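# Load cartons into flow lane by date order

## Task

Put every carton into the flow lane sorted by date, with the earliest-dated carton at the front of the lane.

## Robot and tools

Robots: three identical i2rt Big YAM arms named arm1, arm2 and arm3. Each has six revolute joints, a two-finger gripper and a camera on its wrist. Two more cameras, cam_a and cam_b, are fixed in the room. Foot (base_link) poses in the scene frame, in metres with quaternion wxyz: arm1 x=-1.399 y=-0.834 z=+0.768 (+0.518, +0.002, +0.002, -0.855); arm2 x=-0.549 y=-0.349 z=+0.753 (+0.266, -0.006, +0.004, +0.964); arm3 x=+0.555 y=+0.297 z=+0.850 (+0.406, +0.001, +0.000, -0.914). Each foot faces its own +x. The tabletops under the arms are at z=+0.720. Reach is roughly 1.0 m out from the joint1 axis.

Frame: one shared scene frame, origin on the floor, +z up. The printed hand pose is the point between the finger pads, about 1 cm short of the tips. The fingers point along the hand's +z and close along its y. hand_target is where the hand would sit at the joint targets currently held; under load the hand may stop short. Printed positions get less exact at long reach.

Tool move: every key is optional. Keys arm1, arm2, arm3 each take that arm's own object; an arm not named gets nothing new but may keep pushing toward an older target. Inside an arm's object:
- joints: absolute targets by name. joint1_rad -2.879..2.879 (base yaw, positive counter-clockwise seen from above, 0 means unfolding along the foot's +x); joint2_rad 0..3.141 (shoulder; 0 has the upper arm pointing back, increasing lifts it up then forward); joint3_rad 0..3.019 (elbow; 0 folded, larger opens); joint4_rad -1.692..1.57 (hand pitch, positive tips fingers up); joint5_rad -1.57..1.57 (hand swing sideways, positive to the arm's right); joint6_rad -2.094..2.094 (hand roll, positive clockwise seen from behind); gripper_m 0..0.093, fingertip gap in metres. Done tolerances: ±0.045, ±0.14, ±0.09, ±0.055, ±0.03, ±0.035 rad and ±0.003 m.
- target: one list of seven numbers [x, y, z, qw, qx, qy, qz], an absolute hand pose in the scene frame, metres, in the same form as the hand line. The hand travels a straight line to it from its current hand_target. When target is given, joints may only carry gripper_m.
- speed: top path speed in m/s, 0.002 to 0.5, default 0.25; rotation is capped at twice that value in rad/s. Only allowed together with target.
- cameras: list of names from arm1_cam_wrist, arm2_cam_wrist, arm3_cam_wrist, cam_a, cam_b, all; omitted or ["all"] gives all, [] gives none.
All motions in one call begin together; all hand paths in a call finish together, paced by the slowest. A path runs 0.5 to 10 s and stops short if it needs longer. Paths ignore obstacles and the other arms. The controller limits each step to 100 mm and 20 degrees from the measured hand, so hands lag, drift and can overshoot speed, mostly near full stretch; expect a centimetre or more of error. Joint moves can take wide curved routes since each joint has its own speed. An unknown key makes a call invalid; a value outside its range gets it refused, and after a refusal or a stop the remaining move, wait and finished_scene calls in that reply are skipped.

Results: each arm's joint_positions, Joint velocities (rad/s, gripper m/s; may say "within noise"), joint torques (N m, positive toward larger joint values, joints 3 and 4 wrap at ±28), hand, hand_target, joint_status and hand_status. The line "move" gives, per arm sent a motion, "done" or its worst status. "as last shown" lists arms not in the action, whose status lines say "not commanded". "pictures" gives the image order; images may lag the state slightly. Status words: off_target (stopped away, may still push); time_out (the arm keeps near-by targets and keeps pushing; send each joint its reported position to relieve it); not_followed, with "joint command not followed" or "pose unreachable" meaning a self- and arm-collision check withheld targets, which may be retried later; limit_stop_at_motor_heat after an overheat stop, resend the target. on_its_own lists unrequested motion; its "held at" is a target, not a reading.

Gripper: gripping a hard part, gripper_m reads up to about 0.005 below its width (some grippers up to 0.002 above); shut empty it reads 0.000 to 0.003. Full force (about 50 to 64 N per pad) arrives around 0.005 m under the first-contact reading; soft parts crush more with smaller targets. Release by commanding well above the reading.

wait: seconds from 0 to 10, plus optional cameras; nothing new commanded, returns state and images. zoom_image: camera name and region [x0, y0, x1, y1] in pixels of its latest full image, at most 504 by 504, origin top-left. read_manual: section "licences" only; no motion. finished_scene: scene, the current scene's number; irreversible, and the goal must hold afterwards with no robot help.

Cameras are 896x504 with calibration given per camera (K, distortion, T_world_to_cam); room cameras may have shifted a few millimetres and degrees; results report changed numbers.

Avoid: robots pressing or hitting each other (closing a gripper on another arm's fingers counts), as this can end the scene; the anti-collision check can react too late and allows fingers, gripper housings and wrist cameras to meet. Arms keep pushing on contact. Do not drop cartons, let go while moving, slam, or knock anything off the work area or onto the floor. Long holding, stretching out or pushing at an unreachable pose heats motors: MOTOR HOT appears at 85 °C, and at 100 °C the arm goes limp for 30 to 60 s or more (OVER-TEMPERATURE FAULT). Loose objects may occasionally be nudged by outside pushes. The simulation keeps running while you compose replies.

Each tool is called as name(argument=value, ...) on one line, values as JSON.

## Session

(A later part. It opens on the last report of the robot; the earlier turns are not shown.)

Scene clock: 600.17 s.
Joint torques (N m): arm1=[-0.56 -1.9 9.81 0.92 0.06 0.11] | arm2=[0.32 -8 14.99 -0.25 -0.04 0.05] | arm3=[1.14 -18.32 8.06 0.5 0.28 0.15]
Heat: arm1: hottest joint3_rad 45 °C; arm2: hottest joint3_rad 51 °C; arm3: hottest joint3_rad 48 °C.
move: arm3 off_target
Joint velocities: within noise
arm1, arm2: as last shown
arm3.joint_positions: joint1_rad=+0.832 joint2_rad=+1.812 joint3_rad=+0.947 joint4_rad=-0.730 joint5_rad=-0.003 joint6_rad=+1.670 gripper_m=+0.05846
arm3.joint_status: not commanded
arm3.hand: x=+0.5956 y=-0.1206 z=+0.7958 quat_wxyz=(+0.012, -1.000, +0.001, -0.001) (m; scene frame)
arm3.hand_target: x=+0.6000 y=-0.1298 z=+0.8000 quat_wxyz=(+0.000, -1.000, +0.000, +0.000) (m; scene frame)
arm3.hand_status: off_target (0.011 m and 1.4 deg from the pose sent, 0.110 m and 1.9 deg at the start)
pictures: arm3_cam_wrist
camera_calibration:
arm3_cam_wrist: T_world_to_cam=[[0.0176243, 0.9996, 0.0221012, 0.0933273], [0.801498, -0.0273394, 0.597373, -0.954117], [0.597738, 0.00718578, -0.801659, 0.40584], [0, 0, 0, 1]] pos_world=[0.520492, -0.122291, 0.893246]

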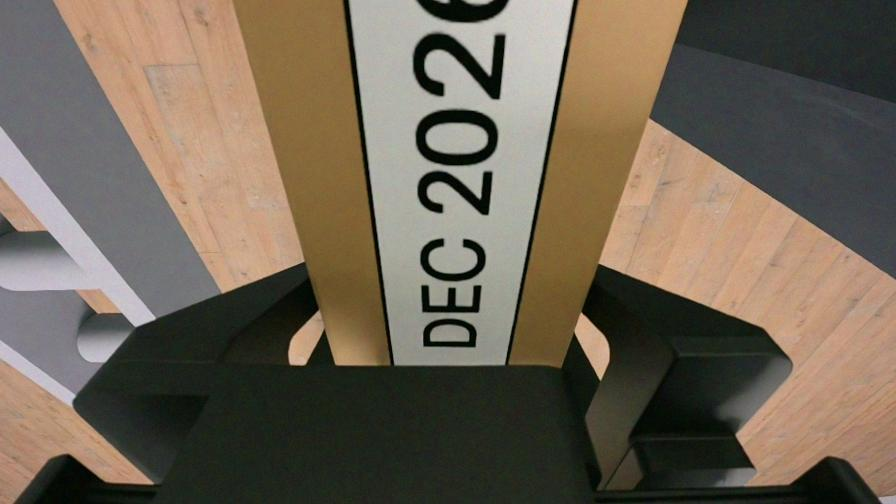

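move(arm3={"target": [0.62, -0.355, 0.90, 0.02, 0.9992, 0.0, -0.033], "speed": 0.25}, cameras=["arm3_cam_wrist"])

move(arm3={"target": [0.62, -0.350, 0.81, 0.02, 0.9992, 0.0, -0.033], "speed": 0.2}, cameras=["arm3_cam_wrist", "cam_b"])

Scene clock: 647.33 s.
Joint torques (N m): arm1=[-0.56 -1.85 9.81 0.92 0.05 0.11] | arm2=[0.21 -8.06 15.01 -0.25 -0.04 0.05] | arm3=[0.97 -26.17 15.62 -0.06 0.35 0.15]
Heat: arm1: hottest joint3_rad 45 °C; arm2: hottest joint3_rad 56 °C; arm3: hottest joint3_rad 43 °C.
move: arm3 off_target
Joint velocities: within noise
arm1, arm2: as last shown
arm3.joint_positions: joint1_rad=+0.843 joint2_rad=+2.129 joint3_rad=+1.764 joint4_rad=-1.215 joint5_rad=+0.067 joint6_rad=+1.681 gripper_m=+0.05846
arm3.joint_status: not commanded
arm3.hand: x=+0.6115 y=-0.3346 z=+0.8841 quat_wxyz=(+0.001, -0.999, +0.000, +0.033) (m; scene frame)
arm3.hand_target: x=+0.6200 y=-0.3537 z=+0.9005 quat_wxyz=(-0.021, -0.999, +0.000, +0.033) (m; scene frame)
arm3.hand_status: off_target (0.027 m and 2.4 deg from the pose sent, 0.258 m and 5.4 deg at the start)
pictures: arm3_cam_wrist
camera_calibration:
arm3_cam_wrist: T_world_to_cam=[[0.0164678, 0.999863, -0.00146317, 0.326635], [0.840281, -0.0130464, 0.541994, -0.995581], [0.5419, -0.0101549, -0.840381, 0.531252], [0, 0, 0, 1]] pos_world=[0.543303, -0.334184, 0.98653]

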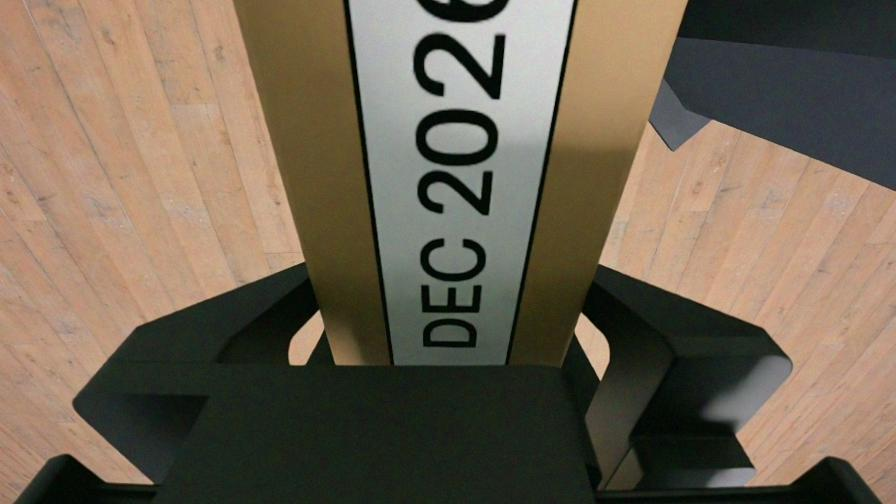

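Scene clock: 648.67 s.
Joint torques (N m): arm1=[-0.62 -1.85 9.83 0.91 0.05 0.11] | arm2=[0.26 -8 15.01 -0.24 -0.04 0.05] | arm3=[1.2 -28.57 10.56 0.49 0.35 0.15]
Heat: arm1: hottest joint3_rad 45 °C; arm2: hottest joint3_rad 56 °C; arm3: hottest joint3_rad 43 °C.
move: arm3 off_target
Joint velocities: within noise
arm1, arm2: as last shown
arm3.joint_positions: joint1_rad=+0.843 joint2_rad=+2.238 joint3_rad=+1.716 joint4_rad=-1.046 joint5_rad=+0.067 joint6_rad=+1.682 gripper_m=+0.05846
arm3.joint_status: not commanded
arm3.hand: x=+0.6124 y=-0.3412 z=+0.8001 quat_wxyz=(-0.005, -0.999, +0.001, +0.032) (m; scene frame)
arm3.hand_target: x=+0.6199 y=-0.3498 z=+0.8101 quat_wxyz=(-0.020, -0.999, +0.000, +0.033) (m; scene frame)
arm3.hand_status: off_target (0.015 m and 1.7 deg from the pose sent, 0.076 m and 2.4 deg at the start)
pictures: arm3_cam_wrist, cam_b
camera_calibration:
arm3_cam_wrist: T_world_to_cam=[[0.0175514, 0.999758, -0.0132942, 0.341951], [0.83982, -0.00752557, 0.542812, -0.949268], [0.542581, -0.0206918, -0.839749, 0.455617], [0, 0, 0, 1]] pos_world=[0.544004, -0.339584, 0.902424]

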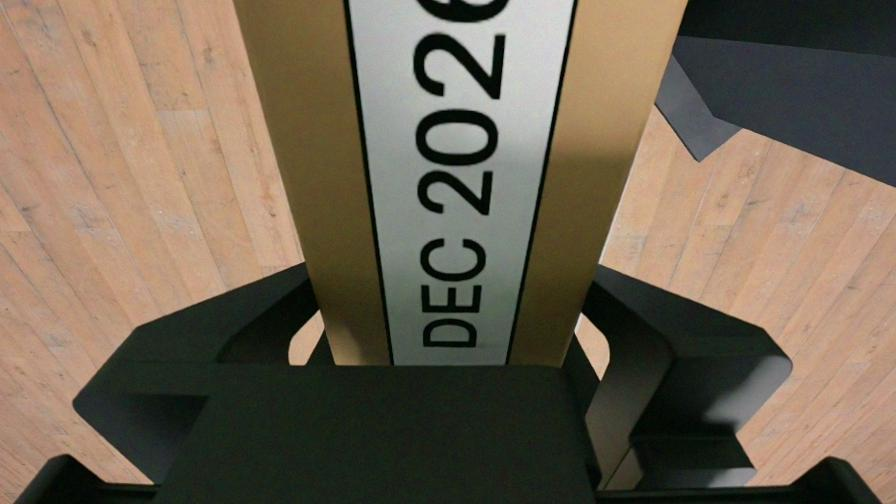

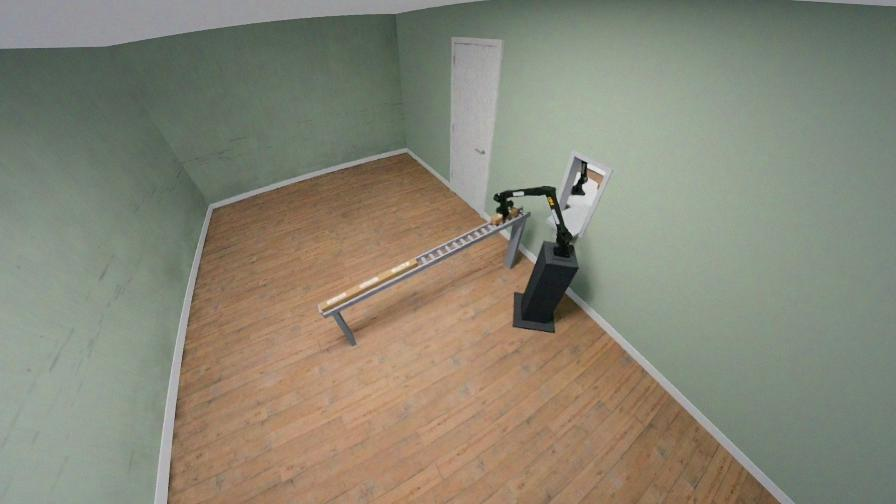

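zoom_image(camera="cam_b", region=[470, 180, 550, 240])

Scaled by 6.300 from the camera's 896x504 image, which has a finer 1280x720 frame.

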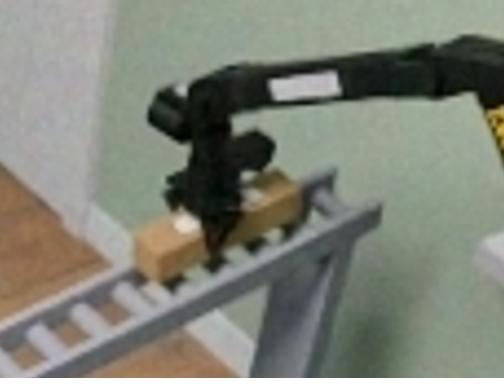

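move(arm3={"target": [0.62, -0.346, 0.772, 0.02, 0.9992, 0.0, -0.033], "speed": 0.1}, cameras=["arm3_cam_wrist", "cam_b"])

zoom_image(camera="cam_b", region=[470, 180, 550, 240])

Scene clock: 656.10 s.
Joint torques (N m): arm1=[-0.56 -1.9 9.83 0.92 0.05 0.11] | arm2=[0.26 -8 15.01 -0.24 -0.04 0.05] | arm3=[0.85 -25.52 9.18 0.7 0.28 0.14]
Heat: arm1: hottest joint3_rad 45 °C; arm2: hottest joint3_rad 56 °C; arm3: hottest joint3_rad 43 °C.
move: arm3 off_target
Joint velocities: within noise
arm1.joint_positions: joint1_rad=+0.817 joint2_rad=+0.702 joint3_rad=+1.193 joint4_rad=-1.291 joint5_rad=+0.002 joint6_rad=-0.007 gripper_m=+0.09299
arm1.joint_status: not commanded
arm1.hand: x=-1.3066 y=-1.1053 z=+1.1970 quat_wxyz=(-0.305, -0.535, -0.757, +0.217) (m; scene frame)
arm1.hand_target: x=-1.3118 y=-1.1047 z=+1.1995 quat_wxyz=(-0.304, -0.544, -0.751, +0.218) (m; scene frame)
arm1.hand_status: not commanded
arm2: as last shown
arm3.joint_positions: joint1_rad=+0.845 joint2_rad=+2.248 joint3_rad=+1.696 joint4_rad=-0.972 joint5_rad=+0.069 joint6_rad=+1.683 gripper_m=+0.05846
arm3.joint_status: not commanded
arm3.hand: x=+0.6141 y=-0.3489 z=+0.7877 quat_wxyz=(-0.027, -0.999, +0.001, +0.031) (m; scene frame)
arm3.hand_target: x=+0.6200 y=-0.3455 z=+0.7721 quat_wxyz=(-0.020, -0.999, +0.000, +0.033) (m; scene frame)
arm3.hand_status: off_target (0.017 m and 0.9 deg from the pose sent, 0.030 m and 1.8 deg at the start)
pictures: arm3_cam_wrist, cam_b
camera_calibration:
arm3_cam_wrist: T_world_to_cam=[[0.0167401, 0.998166, -0.0581833, 0.384777], [0.838099, 0.017726, 0.545231, -0.936147], [0.545262, -0.0578905, -0.836264, 0.426656], [0, 0, 0, 1]] pos_world=[0.545503, -0.342778, 0.889601]

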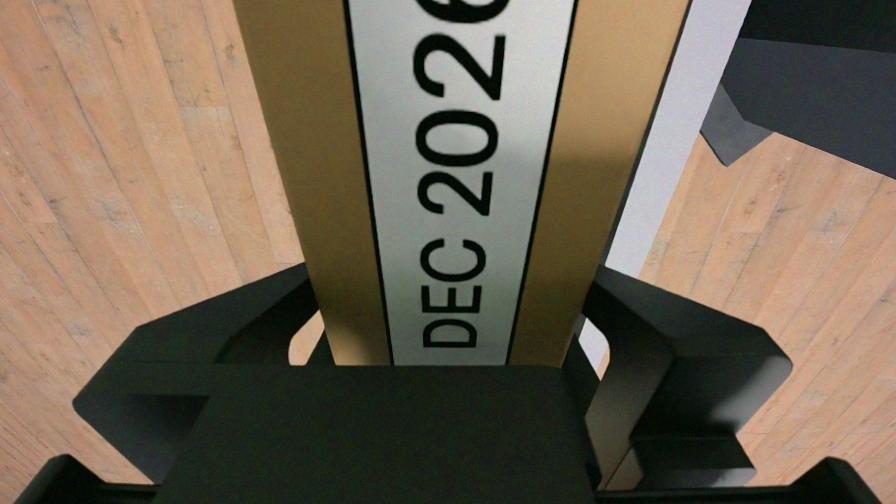

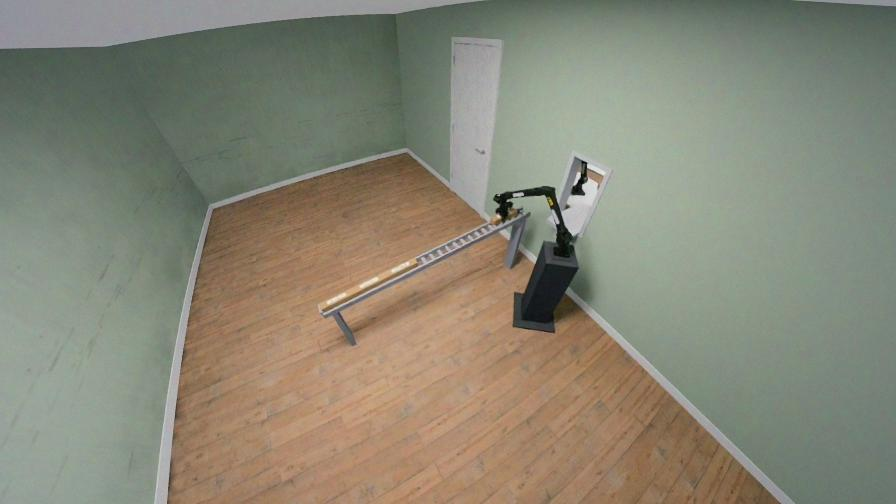

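Scaled by 6.300 from the camera's 896x504 image, which has a finer 1280x720 frame.

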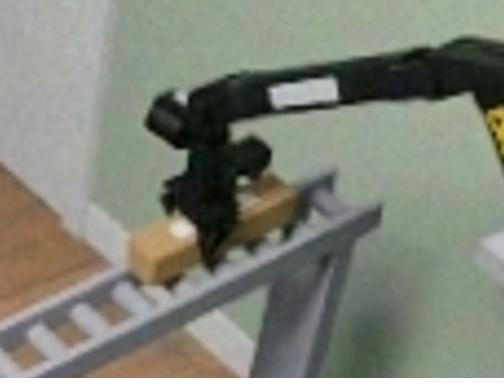

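move(arm3={"target": [0.62, -0.328, 0.83, 0.015, 0.9992, 0.0, -0.033], "speed": 0.2}, cameras=["arm3_cam_wrist"])

move(arm3={"target": [0.62, -0.332, 0.80, 0.015, 0.9992, 0.0, -0.033], "speed": 0.2}, cameras=["arm3_cam_wrist"])

Scene clock: 678.10 s.
Joint torques (N m): arm1=[-0.56 -1.9 9.81 0.92 0.05 0.11] | arm2=[0.32 -8.06 15.01 -0.24 -0.04 0.05] | arm3=[1.14 -29.74 9.84 -0.09 0.22 0.16]
Heat: arm1: hottest joint3_rad 45 °C; arm2: hottest joint3_rad 58 °C; arm3: hottest joint3_rad 44 °C.
move: arm3 off_target
Joint velocities: within noise
arm1, arm2: as last shown
arm3.joint_positions: joint1_rad=+0.847 joint2_rad=+2.186 joint3_rad=+1.651 joint4_rad=-1.040 joint5_rad=+0.069 joint6_rad=+1.686 gripper_m=+0.05846
arm3.joint_status: not commanded
arm3.hand: x=+0.6124 y=-0.3232 z=+0.8104 quat_wxyz=(-0.001, -0.999, +0.001, +0.034) (m; scene frame)
arm3.hand_target: x=+0.6199 y=-0.3278 z=+0.8297 quat_wxyz=(-0.015, -0.999, +0.000, +0.033) (m; scene frame)
arm3.hand_status: off_target (0.022 m and 1.6 deg from the pose sent, 0.048 m and 1.5 deg at the start)
pictures: arm3_cam_wrist
camera_calibration:
arm3_cam_wrist: T_world_to_cam=[[0.0175388, 0.999824, -0.00660567, 0.318612], [0.841412, -0.0111904, 0.540278, -0.954768], [0.540109, -0.0150339, -0.841461, 0.469278], [0, 0, 0, 1]] pos_world=[0.544304, -0.322185, 0.912824]

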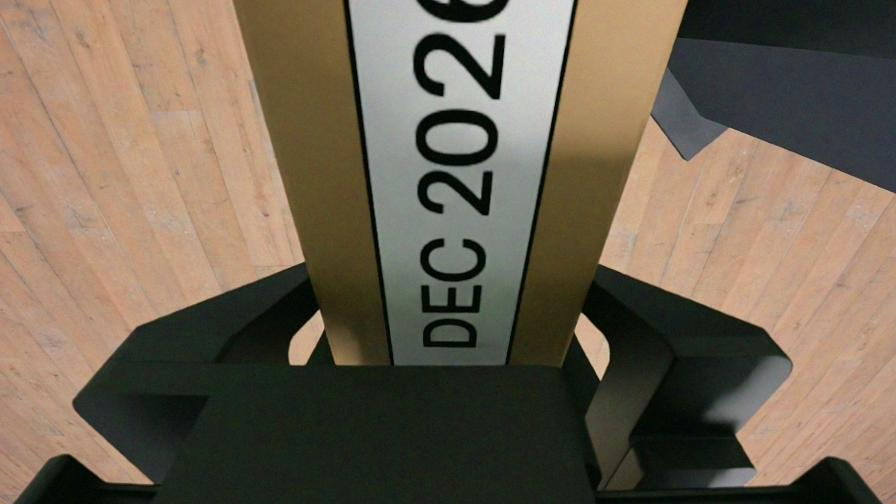

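Scene clock: 679.27 s.
Joint torques (N m): arm1=[-0.56 -1.9 9.8 0.94 0.05 0.11] | arm2=[0.21 -7.94 15.01 -0.23 -0.04 0.05] | arm3=[1.08 -26.05 9.87 0.62 0.23 0.14]
Heat: arm1: hottest joint3_rad 45 °C; arm2: hottest joint3_rad 58 °C; arm3: hottest joint3_rad 44 °C.
move: arm3 done
Joint velocities: within noise
arm1, arm2: as last shown
arm3.joint_positions: joint1_rad=+0.847 joint2_rad=+2.195 joint3_rad=+1.651 joint4_rad=-1.009 joint5_rad=+0.069 joint6_rad=+1.686 gripper_m=+0.05846
arm3.joint_status: not commanded
arm3.hand: x=+0.6131 y=-0.3293 z=+0.8049 quat_wxyz=(-0.013, -0.999, +0.001, +0.032) (m; scene frame)
arm3.hand_target: x=+0.6199 y=-0.3319 z=+0.8001 quat_wxyz=(-0.015, -0.999, +0.000, +0.033) (m; scene frame)
arm3.hand_status: done (0.009 m and 0.3 deg from the pose sent, 0.016 m and 1.5 deg at the start)
pictures: arm3_cam_wrist
camera_calibration:
arm3_cam_wrist: T_world_to_cam=[[0.017605, 0.999425, -0.0289767, 0.342489], [0.840082, 0.000929601, 0.542459, -0.949449], [0.542174, -0.0338928, -0.839583, 0.45517], [0, 0, 0, 1]] pos_world=[0.544804, -0.325983, 0.907114]

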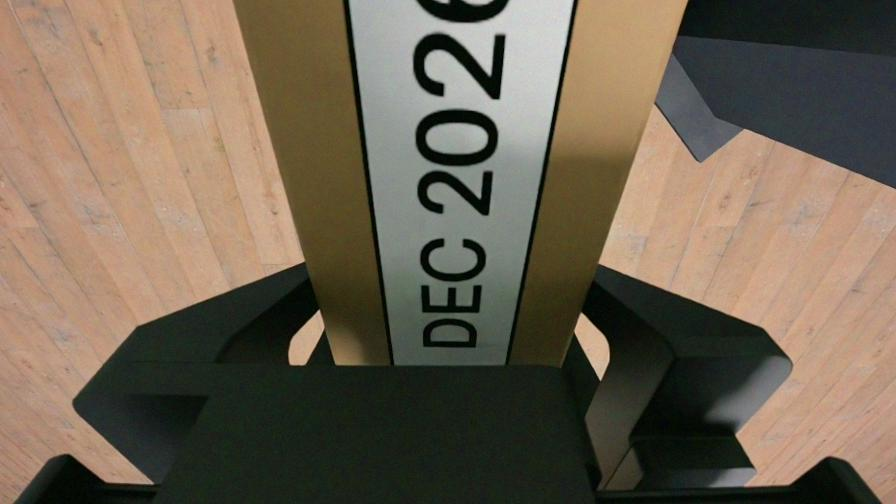

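move(arm3={"target": [0.62, -0.332, 0.775, 0.01, 0.9992, 0.0, -0.033], "speed": 0.1}, cameras=["arm3_cam_wrist", "cam_b"])

Scene clock: 685.63 s.
Joint torques (N m): arm1=[-0.62 -1.9 9.83 0.94 0.05 0.11] | arm2=[0.32 -8 14.99 -0.25 -0.04 0.05] | arm3=[0.79 -26.64 9.65 0.55 0.18 0.14]
Heat: arm1: hottest joint3_rad 45 °C; arm2: hottest joint3_rad 58 °C; arm3: hottest joint3_rad 44 °C.
move: arm3 done
Joint velocities: within noise
arm1: as last shown
arm2.joint_positions: joint1_rad=-0.861 joint2_rad=+1.305 joint3_rad=+1.065 joint4_rad=-1.373 joint5_rad=-0.009 joint6_rad=-0.425 gripper_m=+0.06057
arm2.joint_status: not commanded
arm2.hand: x=-0.6105 y=-0.0038 z=+0.9259 quat_wxyz=(+0.022, +0.883, -0.468, +0.016) (m; scene frame)
arm2.hand_target: x=-0.6158 y=+0.0156 z=+0.9500 quat_wxyz=(+0.000, +0.883, -0.469, +0.000) (m; scene frame)
arm2.hand_status: not commanded
arm3.joint_positions: joint1_rad=+0.847 joint2_rad=+2.242 joint3_rad=+1.651 joint4_rad=-0.978 joint5_rad=+0.069 joint6_rad=+1.686 gripper_m=+0.05846
arm3.joint_status: not commanded
arm3.hand: x=+0.6130 y=-0.3279 z=+0.7762 quat_wxyz=(-0.005, -0.999, +0.001, +0.033) (m; scene frame)
arm3.hand_target: x=+0.6199 y=-0.3319 z=+0.7751 quat_wxyz=(-0.010, -0.999, +0.000, +0.033) (m; scene frame)
arm3.hand_status: done (0.008 m and 0.6 deg from the pose sent, 0.031 m and 0.3 deg at the start)
pictures: arm3_cam_wrist, cam_b
camera_calibration:
arm3_cam_wrist: T_world_to_cam=[[0.0175936, 0.999765, -0.0126997, 0.32778], [0.841081, -0.00793088, 0.540851, -0.936154], [0.540623, -0.020197, -0.841023, 0.437847], [0, 0, 0, 1]] pos_world=[0.544904, -0.326285, 0.878721]

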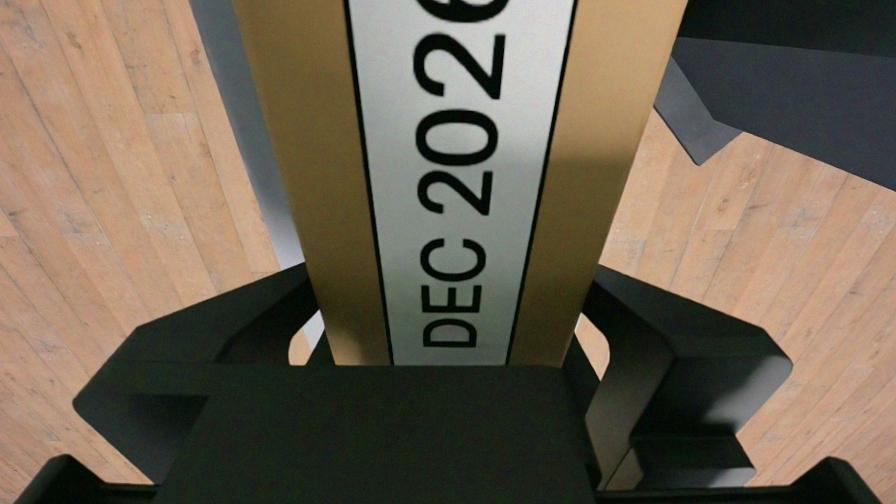

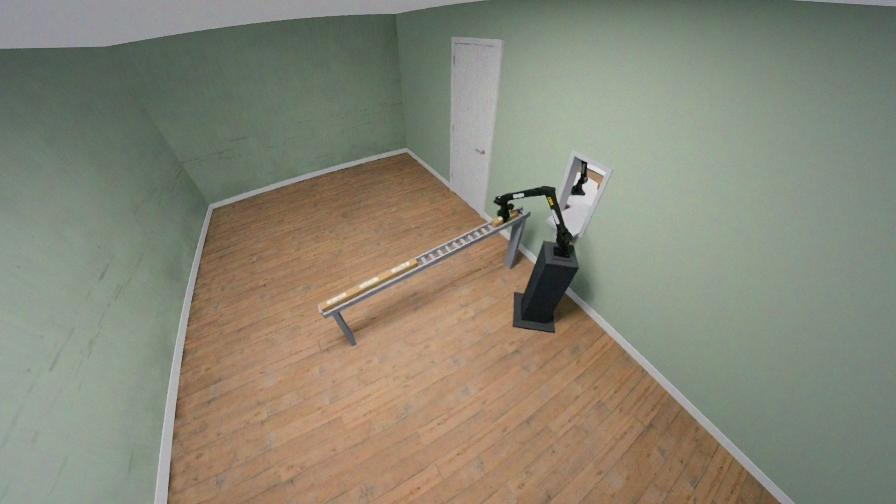

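move(arm3={"target": [0.62, -0.336, 0.758, 0.01, 0.9992, 0.0, -0.033], "speed": 0.08}, cameras=["arm3_cam_wrist", "cam_b"])

zoom_image(camera="cam_b", region=[470, 180, 550, 240])

Scene clock: 692.67 s.
Joint torques (N m): arm1=[-0.67 -1.9 9.83 0.91 0.05 0.11] | arm2=[0.32 -8.06 15.02 -0.23 -0.04 0.05] | arm3=[1.08 -25 10.73 0.58 0.24 0.13]
Heat: arm1: hottest joint3_rad 45 °C; arm2: hottest joint3_rad 58 °C; arm3: hottest joint3_rad 44 °C.
move: arm3 off_target
Joint velocities: within noise
arm1, arm2: as last shown
arm3.joint_positions: joint1_rad=+0.847 joint2_rad=+2.257 joint3_rad=+1.651 joint4_rad=-0.955 joint5_rad=+0.068 joint6_rad=+1.686 gripper_m=+0.05846
arm3.joint_status: not commanded
arm3.hand: x=+0.6137 y=-0.3305 z=+0.7677 quat_wxyz=(-0.009, -0.999, +0.001, +0.032) (m; scene frame)
arm3.hand_target: x=+0.6199 y=-0.3357 z=+0.7583 quat_wxyz=(-0.010, -0.999, +0.000, +0.033) (m; scene frame)
arm3.hand_status: off_target (0.013 m and 0.2 deg from the pose sent, 0.021 m and 0.6 deg at the start)
pictures: arm3_cam_wrist, cam_b
camera_calibration:
arm3_cam_wrist: T_world_to_cam=[[0.0172575, 0.999625, -0.0212801, 0.337059], [0.839948, -0.00294866, 0.542659, -0.931148], [0.542393, -0.0272391, -0.839683, 0.425697], [0, 0, 0, 1]] pos_world=[0.545404, -0.328083, 0.869919]

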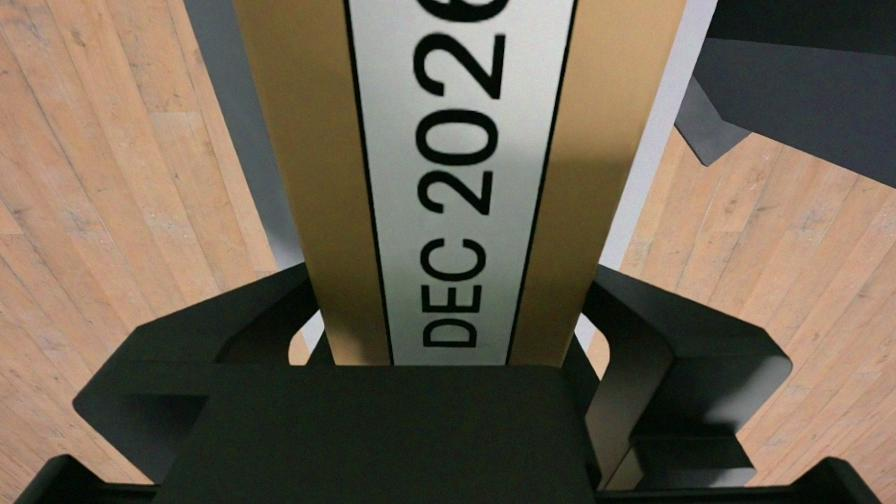

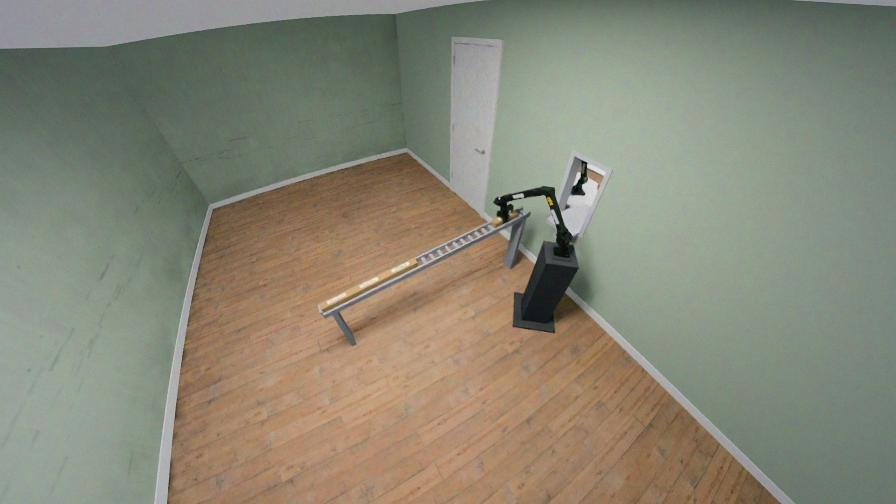

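Scaled by 6.300 from the camera's 896x504 image, which has a finer 1280x720 frame.

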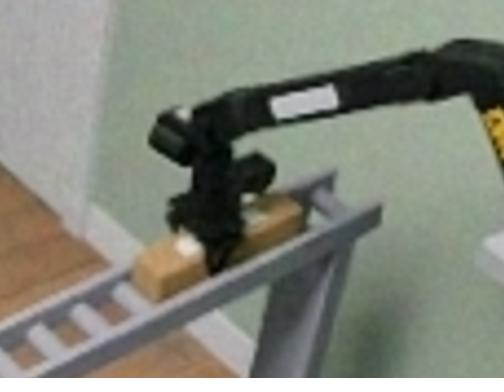

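move(arm3={"joints": {"gripper_m": 0.068}}, cameras=["arm3_cam_wrist", "cam_b"])

zoom_image(camera="cam_b", region=[300, 180, 550, 340])

Scene clock: 698.80 s.
Joint torques (N m): arm1=[-0.56 -1.85 9.81 0.94 0.05 0.11] | arm2=[0.32 -8.06 15.02 -0.24 -0.04 0.05] | arm3=[0.85 -25 10.69 0.47 0.24 0.12]
Heat: arm1: hottest joint3_rad 45 °C; arm2: hottest joint3_rad 59 °C; arm3: hottest joint3_rad 44 °C.
move: arm3 done
Joint velocities: within noise
arm1, arm2: as last shown
arm3.joint_positions: joint1_rad=+0.847 joint2_rad=+2.257 joint3_rad=+1.651 joint4_rad=-0.955 joint5_rad=+0.068 joint6_rad=+1.686 gripper_m=+0.06785
arm3.joint_status: all done
arm3.hand: x=+0.6137 y=-0.3305 z=+0.7677 quat_wxyz=(-0.009, -0.999, +0.001, +0.032) (m; scene frame)
arm3.hand_target: x=+0.6199 y=-0.3357 z=+0.7583 quat_wxyz=(-0.010, -0.999, +0.000, +0.033) (m; scene frame)
arm3.hand_status: not commanded
pictures: arm3_cam_wrist, cam_b
camera_calibration:
arm3_cam_wrist: T_world_to_cam=[[0.0172575, 0.999625, -0.0212801, 0.337059], [0.839948, -0.00294866, 0.542659, -0.931148], [0.542393, -0.0272391, -0.839683, 0.425697], [0, 0, 0, 1]] pos_world=[0.545404, -0.328083, 0.869919]

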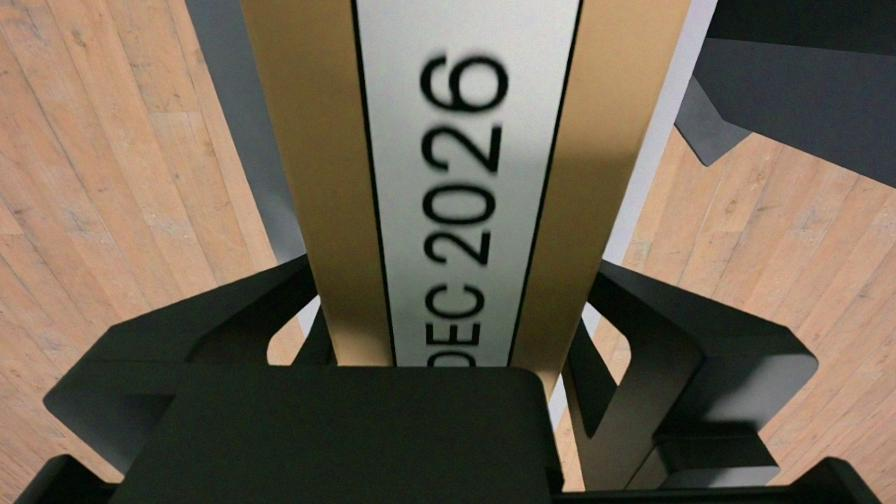

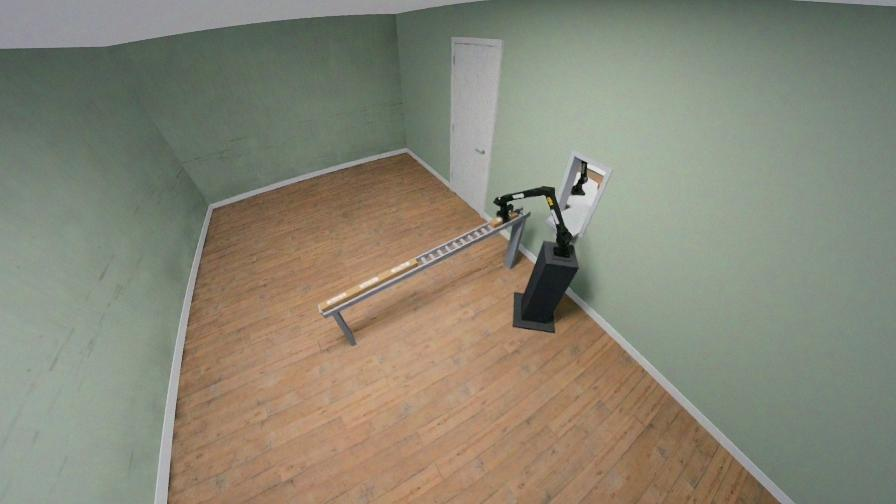

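Scaled by 2.016 from the camera's 896x504 image, which has a finer 1280x720 frame.

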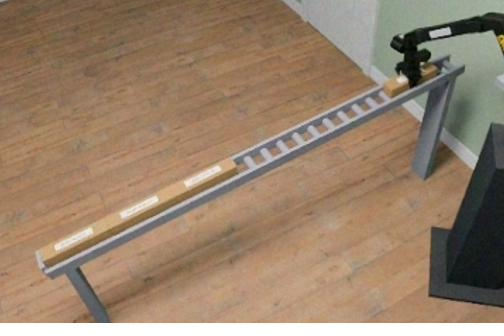

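wait(seconds=1.0, cameras=["arm3_cam_wrist", "cam_b"])

zoom_image(camera="cam_b", region=[300, 180, 550, 340])

Scene clock: 702.27 s.
Joint torques (N m): arm1=[-0.56 -1.9 9.81 0.94 0.05 0.11] | arm2=[0.32 -8 15.02 -0.24 -0.04 0.05] | arm3=[1.03 -25.11 10.74 0.54 0.21 0.13]
Heat: arm1: hottest joint3_rad 45 °C; arm2: hottest joint3_rad 59 °C; arm3: hottest joint3_rad 44 °C.
Joint velocities: within noise
arm1.joint_positions: joint1_rad=+0.817 joint2_rad=+0.702 joint3_rad=+1.193 joint4_rad=-1.291 joint5_rad=+0.002 joint6_rad=-0.007 gripper_m=+0.09299
arm1.joint_status: not commanded
arm1.hand: x=-1.3066 y=-1.1053 z=+1.1970 quat_wxyz=(-0.305, -0.535, -0.757, +0.217) (m; scene frame)
arm1.hand_target: x=-1.3118 y=-1.1047 z=+1.1995 quat_wxyz=(-0.304, -0.544, -0.751, +0.218) (m; scene frame)
arm1.hand_status: not commanded
arm2.joint_positions: joint1_rad=-0.861 joint2_rad=+1.305 joint3_rad=+1.065 joint4_rad=-1.373 joint5_rad=-0.009 joint6_rad=-0.425 gripper_m=+0.06057
arm2.joint_status: not commanded
arm2.hand: x=-0.6105 y=-0.0038 z=+0.9259 quat_wxyz=(+0.022, +0.883, -0.468, +0.016) (m; scene frame)
arm2.hand_target: x=-0.6158 y=+0.0156 z=+0.9500 quat_wxyz=(+0.000, +0.883, -0.469, +0.000) (m; scene frame)
arm2.hand_status: not commanded
arm3.joint_positions: joint1_rad=+0.847 joint2_rad=+2.257 joint3_rad=+1.651 joint4_rad=-0.955 joint5_rad=+0.068 joint6_rad=+1.686 gripper_m=+0.06794
arm3.joint_status: all done
arm3.hand: x=+0.6137 y=-0.3305 z=+0.7677 quat_wxyz=(-0.009, -0.999, +0.001, +0.032) (m; scene frame)
arm3.hand_target: x=+0.6199 y=-0.3357 z=+0.7583 quat_wxyz=(-0.010, -0.999, +0.000, +0.033) (m; scene frame)
arm3.hand_status: not commanded
wait: 1.00 s; at rest from the start
pictures: arm3_cam_wrist, cam_b
camera_calibration:
arm3_cam_wrist: T_world_to_cam=[[0.0172575, 0.999625, -0.0212801, 0.337059], [0.839948, -0.00294866, 0.542659, -0.931148], [0.542393, -0.0272391, -0.839683, 0.425697], [0, 0, 0, 1]] pos_world=[0.545404, -0.328083, 0.869919]

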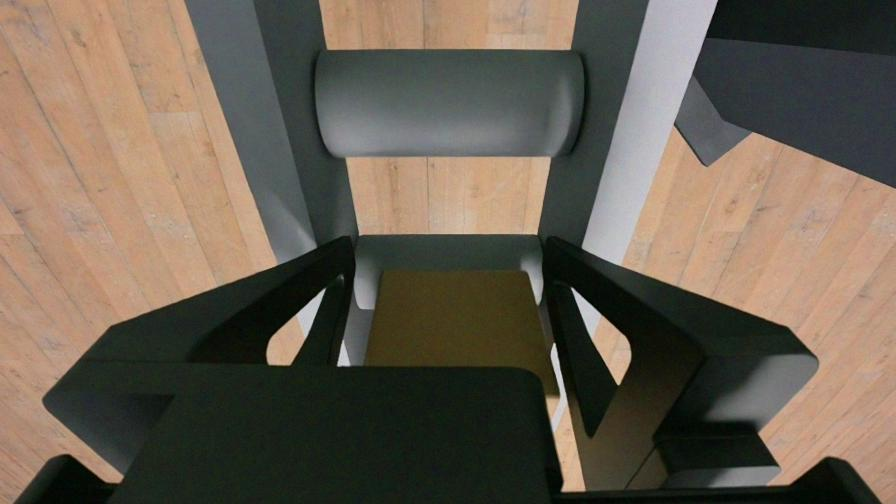

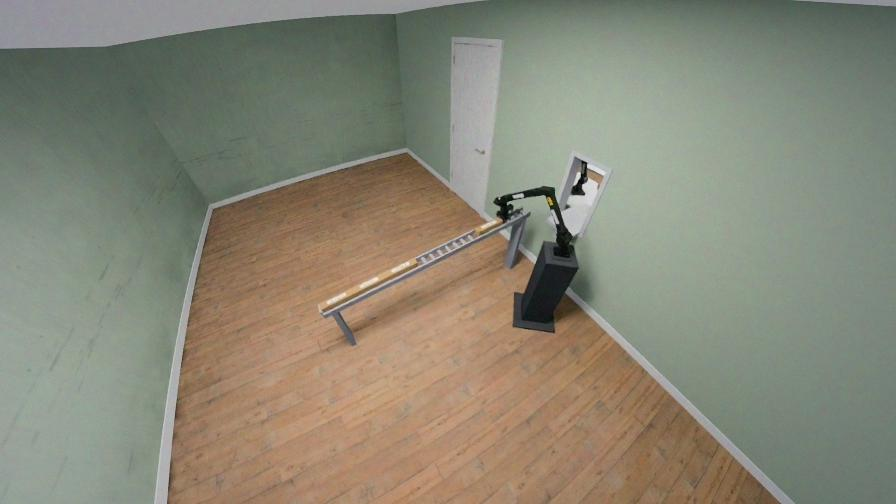

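Scaled by 2.016 from the camera's 896x504 image, which has a finer 1280x720 frame.

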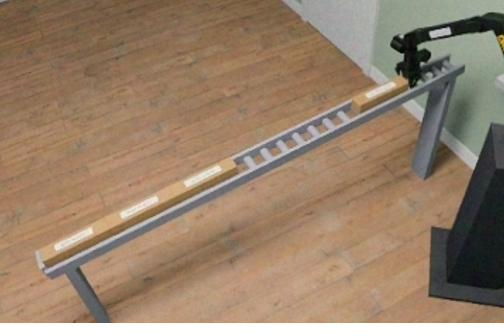

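move(arm3={"target": [0.62, -0.34, 0.90, 0.01, 0.9992, 0.0, -0.033], "speed": 0.25}, arm2={"joints": {"joint1_rad": -1.66, "joint2_rad": 1.504, "joint3_rad": 1.29, "joint4_rad": -1.346, "joint5_rad": 0.0, "joint6_rad": 0.964}}, cameras=["arm3_cam_wrist", "arm2_cam_wrist"])

move(arm2={"target": [-0.0, 0.012, 0.9, 0.0, 0.0, 1.0, 0.0], "speed": 0.25}, arm3={"joints": {"joint1_rad": -0.2, "joint2_rad": 1.394, "joint3_rad": 0.875, "joint4_rad": -1.052, "joint5_rad": 0.0, "joint6_rad": 0.6, "gripper_m": 0.093}}, cameras=["arm3_cam_wrist", "arm2_cam_wrist", "cam_b"])

Scene clock: 711.30 s.
Joint torques (N m): arm1=[-0.56 -1.9 9.81 0.92 0.05 0.11] | arm2=[-0.44 -12.4 14.17 -0.01 -0.03 0.08] | arm3=[0.67 -25.35 13.38 -0.06 0.22 0.13]
Heat: arm1: hottest joint3_rad 45 °C; arm2: hottest joint3_rad 60 °C; arm3: hottest joint3_rad 44 °C.
move: arm2 done; arm3 off_target
Joint velocities: within noise
arm1: as last shown
arm2.joint_positions: joint1_rad=-1.656 joint2_rad=+1.514 joint3_rad=+1.231 joint4_rad=-1.343 joint5_rad=+0.002 joint6_rad=+0.953 gripper_m=+0.06059
arm2.joint_status: all done
arm2.hand: x=-0.3031 y=-0.0060 z=+0.9116 quat_wxyz=(+0.010, -0.004, -1.000, +0.029) (m; scene frame)
arm2.hand_target: x=-0.2911 y=+0.0088 z=+0.9373 quat_wxyz=(-0.008, -0.011, -1.000, +0.001) (m; scene frame)
arm2.hand_status: not commanded
arm3.joint_positions: joint1_rad=+0.847 joint2_rad=+2.097 joint3_rad=+1.749 joint4_rad=-1.219 joint5_rad=+0.068 joint6_rad=+1.686 gripper_m=+0.06794
arm3.joint_status: not commanded
arm3.hand: x=+0.6135 y=-0.3306 z=+0.8984 quat_wxyz=(-0.006, -0.999, +0.001, +0.033) (m; scene frame)
arm3.hand_target: x=+0.6199 y=-0.3396 z=+0.9000 quat_wxyz=(-0.010, -0.999, +0.000, +0.033) (m; scene frame)
arm3.hand_status: off_target (0.012 m and 0.5 deg from the pose sent, 0.133 m and 0.2 deg at the start)
pictures: arm2_cam_wrist, arm3_cam_wrist
camera_calibration:
arm2_cam_wrist: T_world_to_cam=[[-0.00135537, -0.997512, 0.0704909, -0.0726295], [-0.812666, 0.0421759, 0.581202, -0.767962], [-0.582729, -0.0564978, -0.8107, 0.685021], [0, 0, 0, 1]] pos_world=[-0.225013, -0.00135716, 1.00681]
arm3_cam_wrist: T_world_to_cam=[[0.0171932, 0.999742, -0.0148272, 0.334164], [0.840341, -0.00641321, 0.54202, -1.00273], [0.541785, -0.021779, -0.840235, 0.538382], [0, 0, 0, 1]] pos_world=[0.545204, -0.328784, 1.00082]

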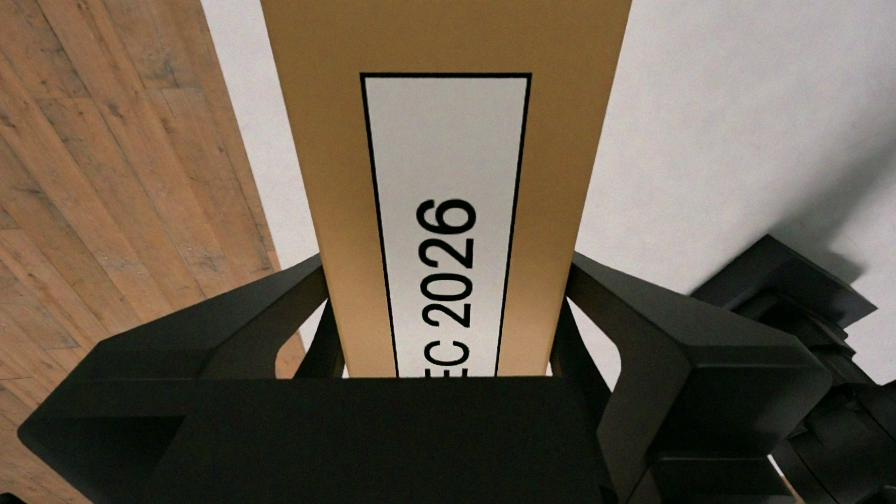

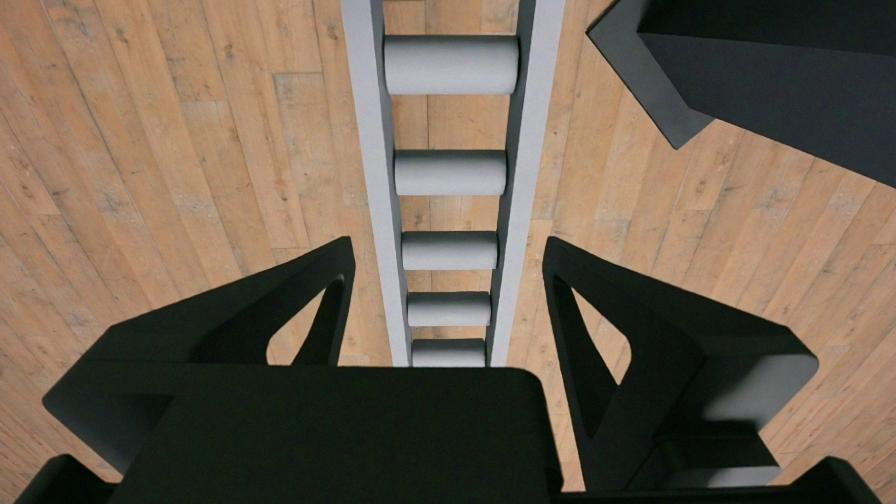

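Scene clock: 713.60 s.
Joint torques (N m): arm1=[-0.56 -1.9 9.78 0.94 0.05 0.11] | arm2=[-0.15 -20.25 15.6 -0.25 -0.08 -0.12] | arm3=[-0.32 -12.98 9.59 0.44 -0.01 -0.03]
Heat: arm1: hottest joint3_rad 45 °C; arm2: hottest joint3_rad 60 °C; arm3: hottest joint3_rad 44 °C.
move: arm2 off_target; arm3 done
Joint velocities: within noise
arm1: as last shown
arm2.joint_positions: joint1_rad=-2.028 joint2_rad=+2.099 joint3_rad=+1.961 joint4_rad=-1.486 joint5_rad=-0.012 joint6_rad=+0.587 gripper_m=+0.06059
arm2.joint_status: not commanded
arm2.hand: x=-0.0160 y=-0.0004 z=+0.8793 quat_wxyz=(+0.021, -0.007, -1.000, +0.015) (m; scene frame)
arm2.hand_target: x=-0.0015 y=+0.0111 z=+0.9002 quat_wxyz=(-0.001, +0.000, -1.000, +0.000) (m; scene frame)
arm2.hand_status: off_target (0.029 m and 3.0 deg from the pose sent, 0.304 m and 3.5 deg at the start)
arm3.joint_positions: joint1_rad=-0.193 joint2_rad=+1.397 joint3_rad=+0.874 joint4_rad=-1.052 joint5_rad=+0.003 joint6_rad=+0.608 gripper_m=+0.09290
arm3.joint_status: all done
arm3.hand: x=+0.2714 y=+0.0863 z=+0.9282 quat_wxyz=(+0.002, -1.000, -0.018, -0.002) (m; scene frame)
arm3.hand_target: x=+0.2696 y=+0.0877 z=+0.9294 quat_wxyz=(+0.000, -1.000, -0.018, -0.001) (m; scene frame)
arm3.hand_status: not commanded
pictures: arm2_cam_wrist, arm3_cam_wrist, cam_b
camera_calibration:
arm2_cam_wrist: T_world_to_cam=[[-0.00754375, -0.999025, 0.043489, -0.0407608], [-0.800619, 0.032091, 0.598313, -0.530922], [-0.599126, -0.0303046, -0.800081, 0.816758], [0, 0, 0, 1]] pos_world=[0.0639668, 0.00106824, 0.972903]
arm3_cam_wrist: T_world_to_cam=[[-0.0193896, 0.99981, 0.00206449, -0.0820643], [0.800865, 0.0142952, 0.598674, -0.772402], [0.59853, 0.0132614, -0.80099, 0.702941], [0, 0, 0, 1]] pos_world=[0.196268, 0.0837683, 1.02564]

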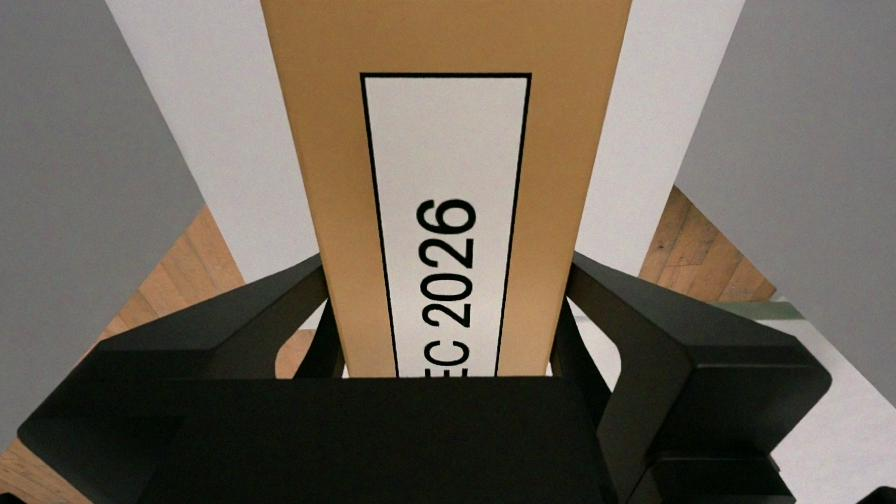

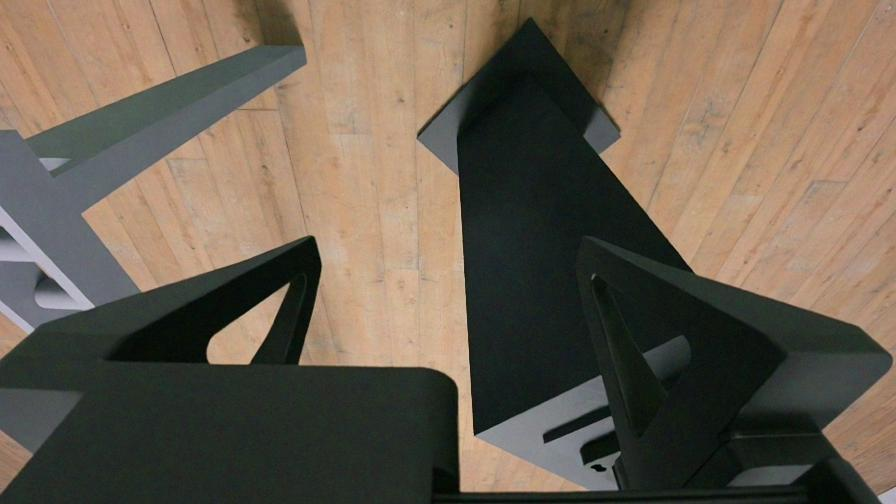

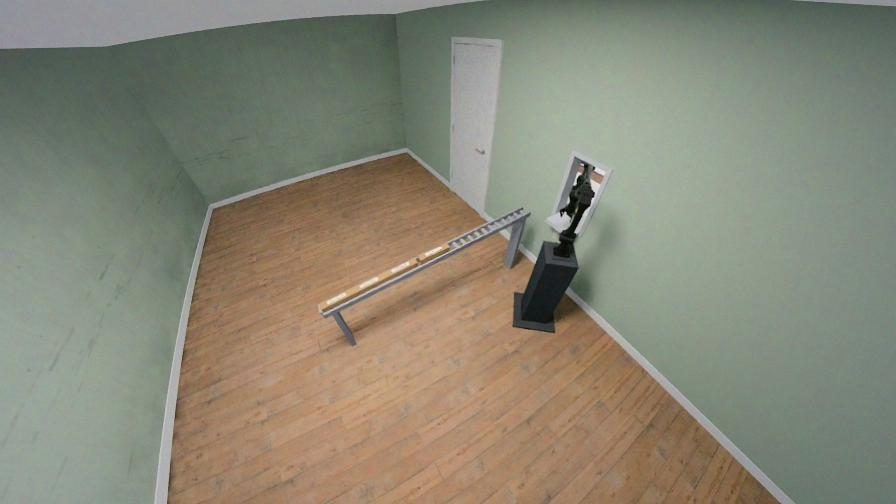

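move(arm2={"target": [0.003, 0.014, 0.765, 0.0183, 0.0, 0.9998, 0.0119], "speed": 0.15}, cameras=["arm2_cam_wrist"])

Scene clock: 720.83 s.
Joint torques (N m): arm1=[-0.56 -1.96 9.81 0.92 0.05 0.11] | arm2=[0.09 -19.84 8.5 1.58 0.01 -0.07] | arm3=[-0.5 -12.98 9.58 0.35 -0.03 -0.02]
Heat: arm1: hottest joint3_rad 45 °C; arm2: hottest joint3_rad 61 °C; arm3: hottest joint3_rad 44 °C.
move: arm2 off_target
Joint velocities: within noise
arm1, arm3: as last shown
arm2.joint_positions: joint1_rad=-2.028 joint2_rad=+2.168 joint3_rad=+1.813 joint4_rad=-1.171 joint5_rad=-0.015 joint6_rad=+0.585 gripper_m=+0.06060
arm2.joint_status: not commanded
arm2.hand: x=+0.0044 y=+0.0116 z=+0.7815 quat_wxyz=(-0.020, -0.005, -1.000, -0.013) (m; scene frame)
arm2.hand_target: x=+0.0025 y=+0.0138 z=+0.7653 quat_wxyz=(-0.018, +0.000, -1.000, -0.012) (m; scene frame)
arm2.hand_status: off_target (0.017 m and 0.6 deg from the pose sent, 0.117 m and 5.5 deg at the start)
pictures: arm2_cam_wrist
camera_calibration:
arm2_cam_wrist: T_world_to_cam=[[-0.00546756, -0.999904, -0.0127185, 0.0196386], [-0.846563, -0.00214142, 0.532284, -0.404257], [-0.53226, 0.0136773, -0.84647, 0.786566], [0, 0, 0, 1]] pos_world=[0.076536, 0.00801289, 0.881234]

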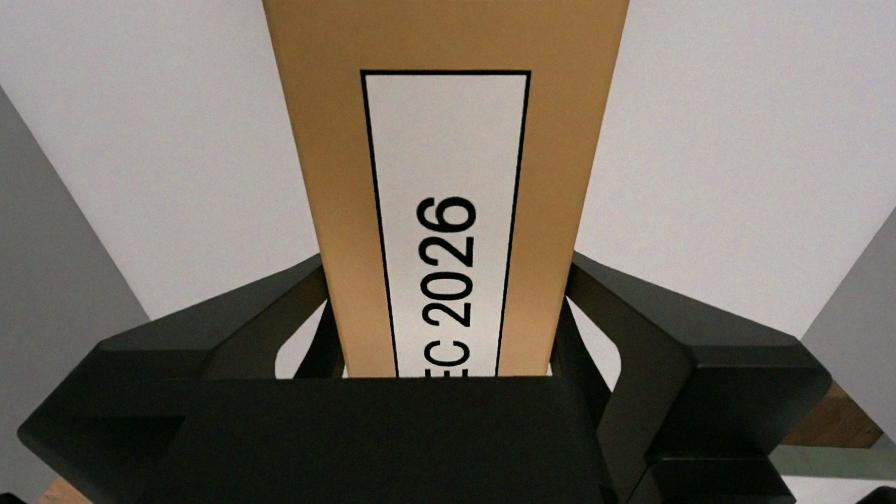

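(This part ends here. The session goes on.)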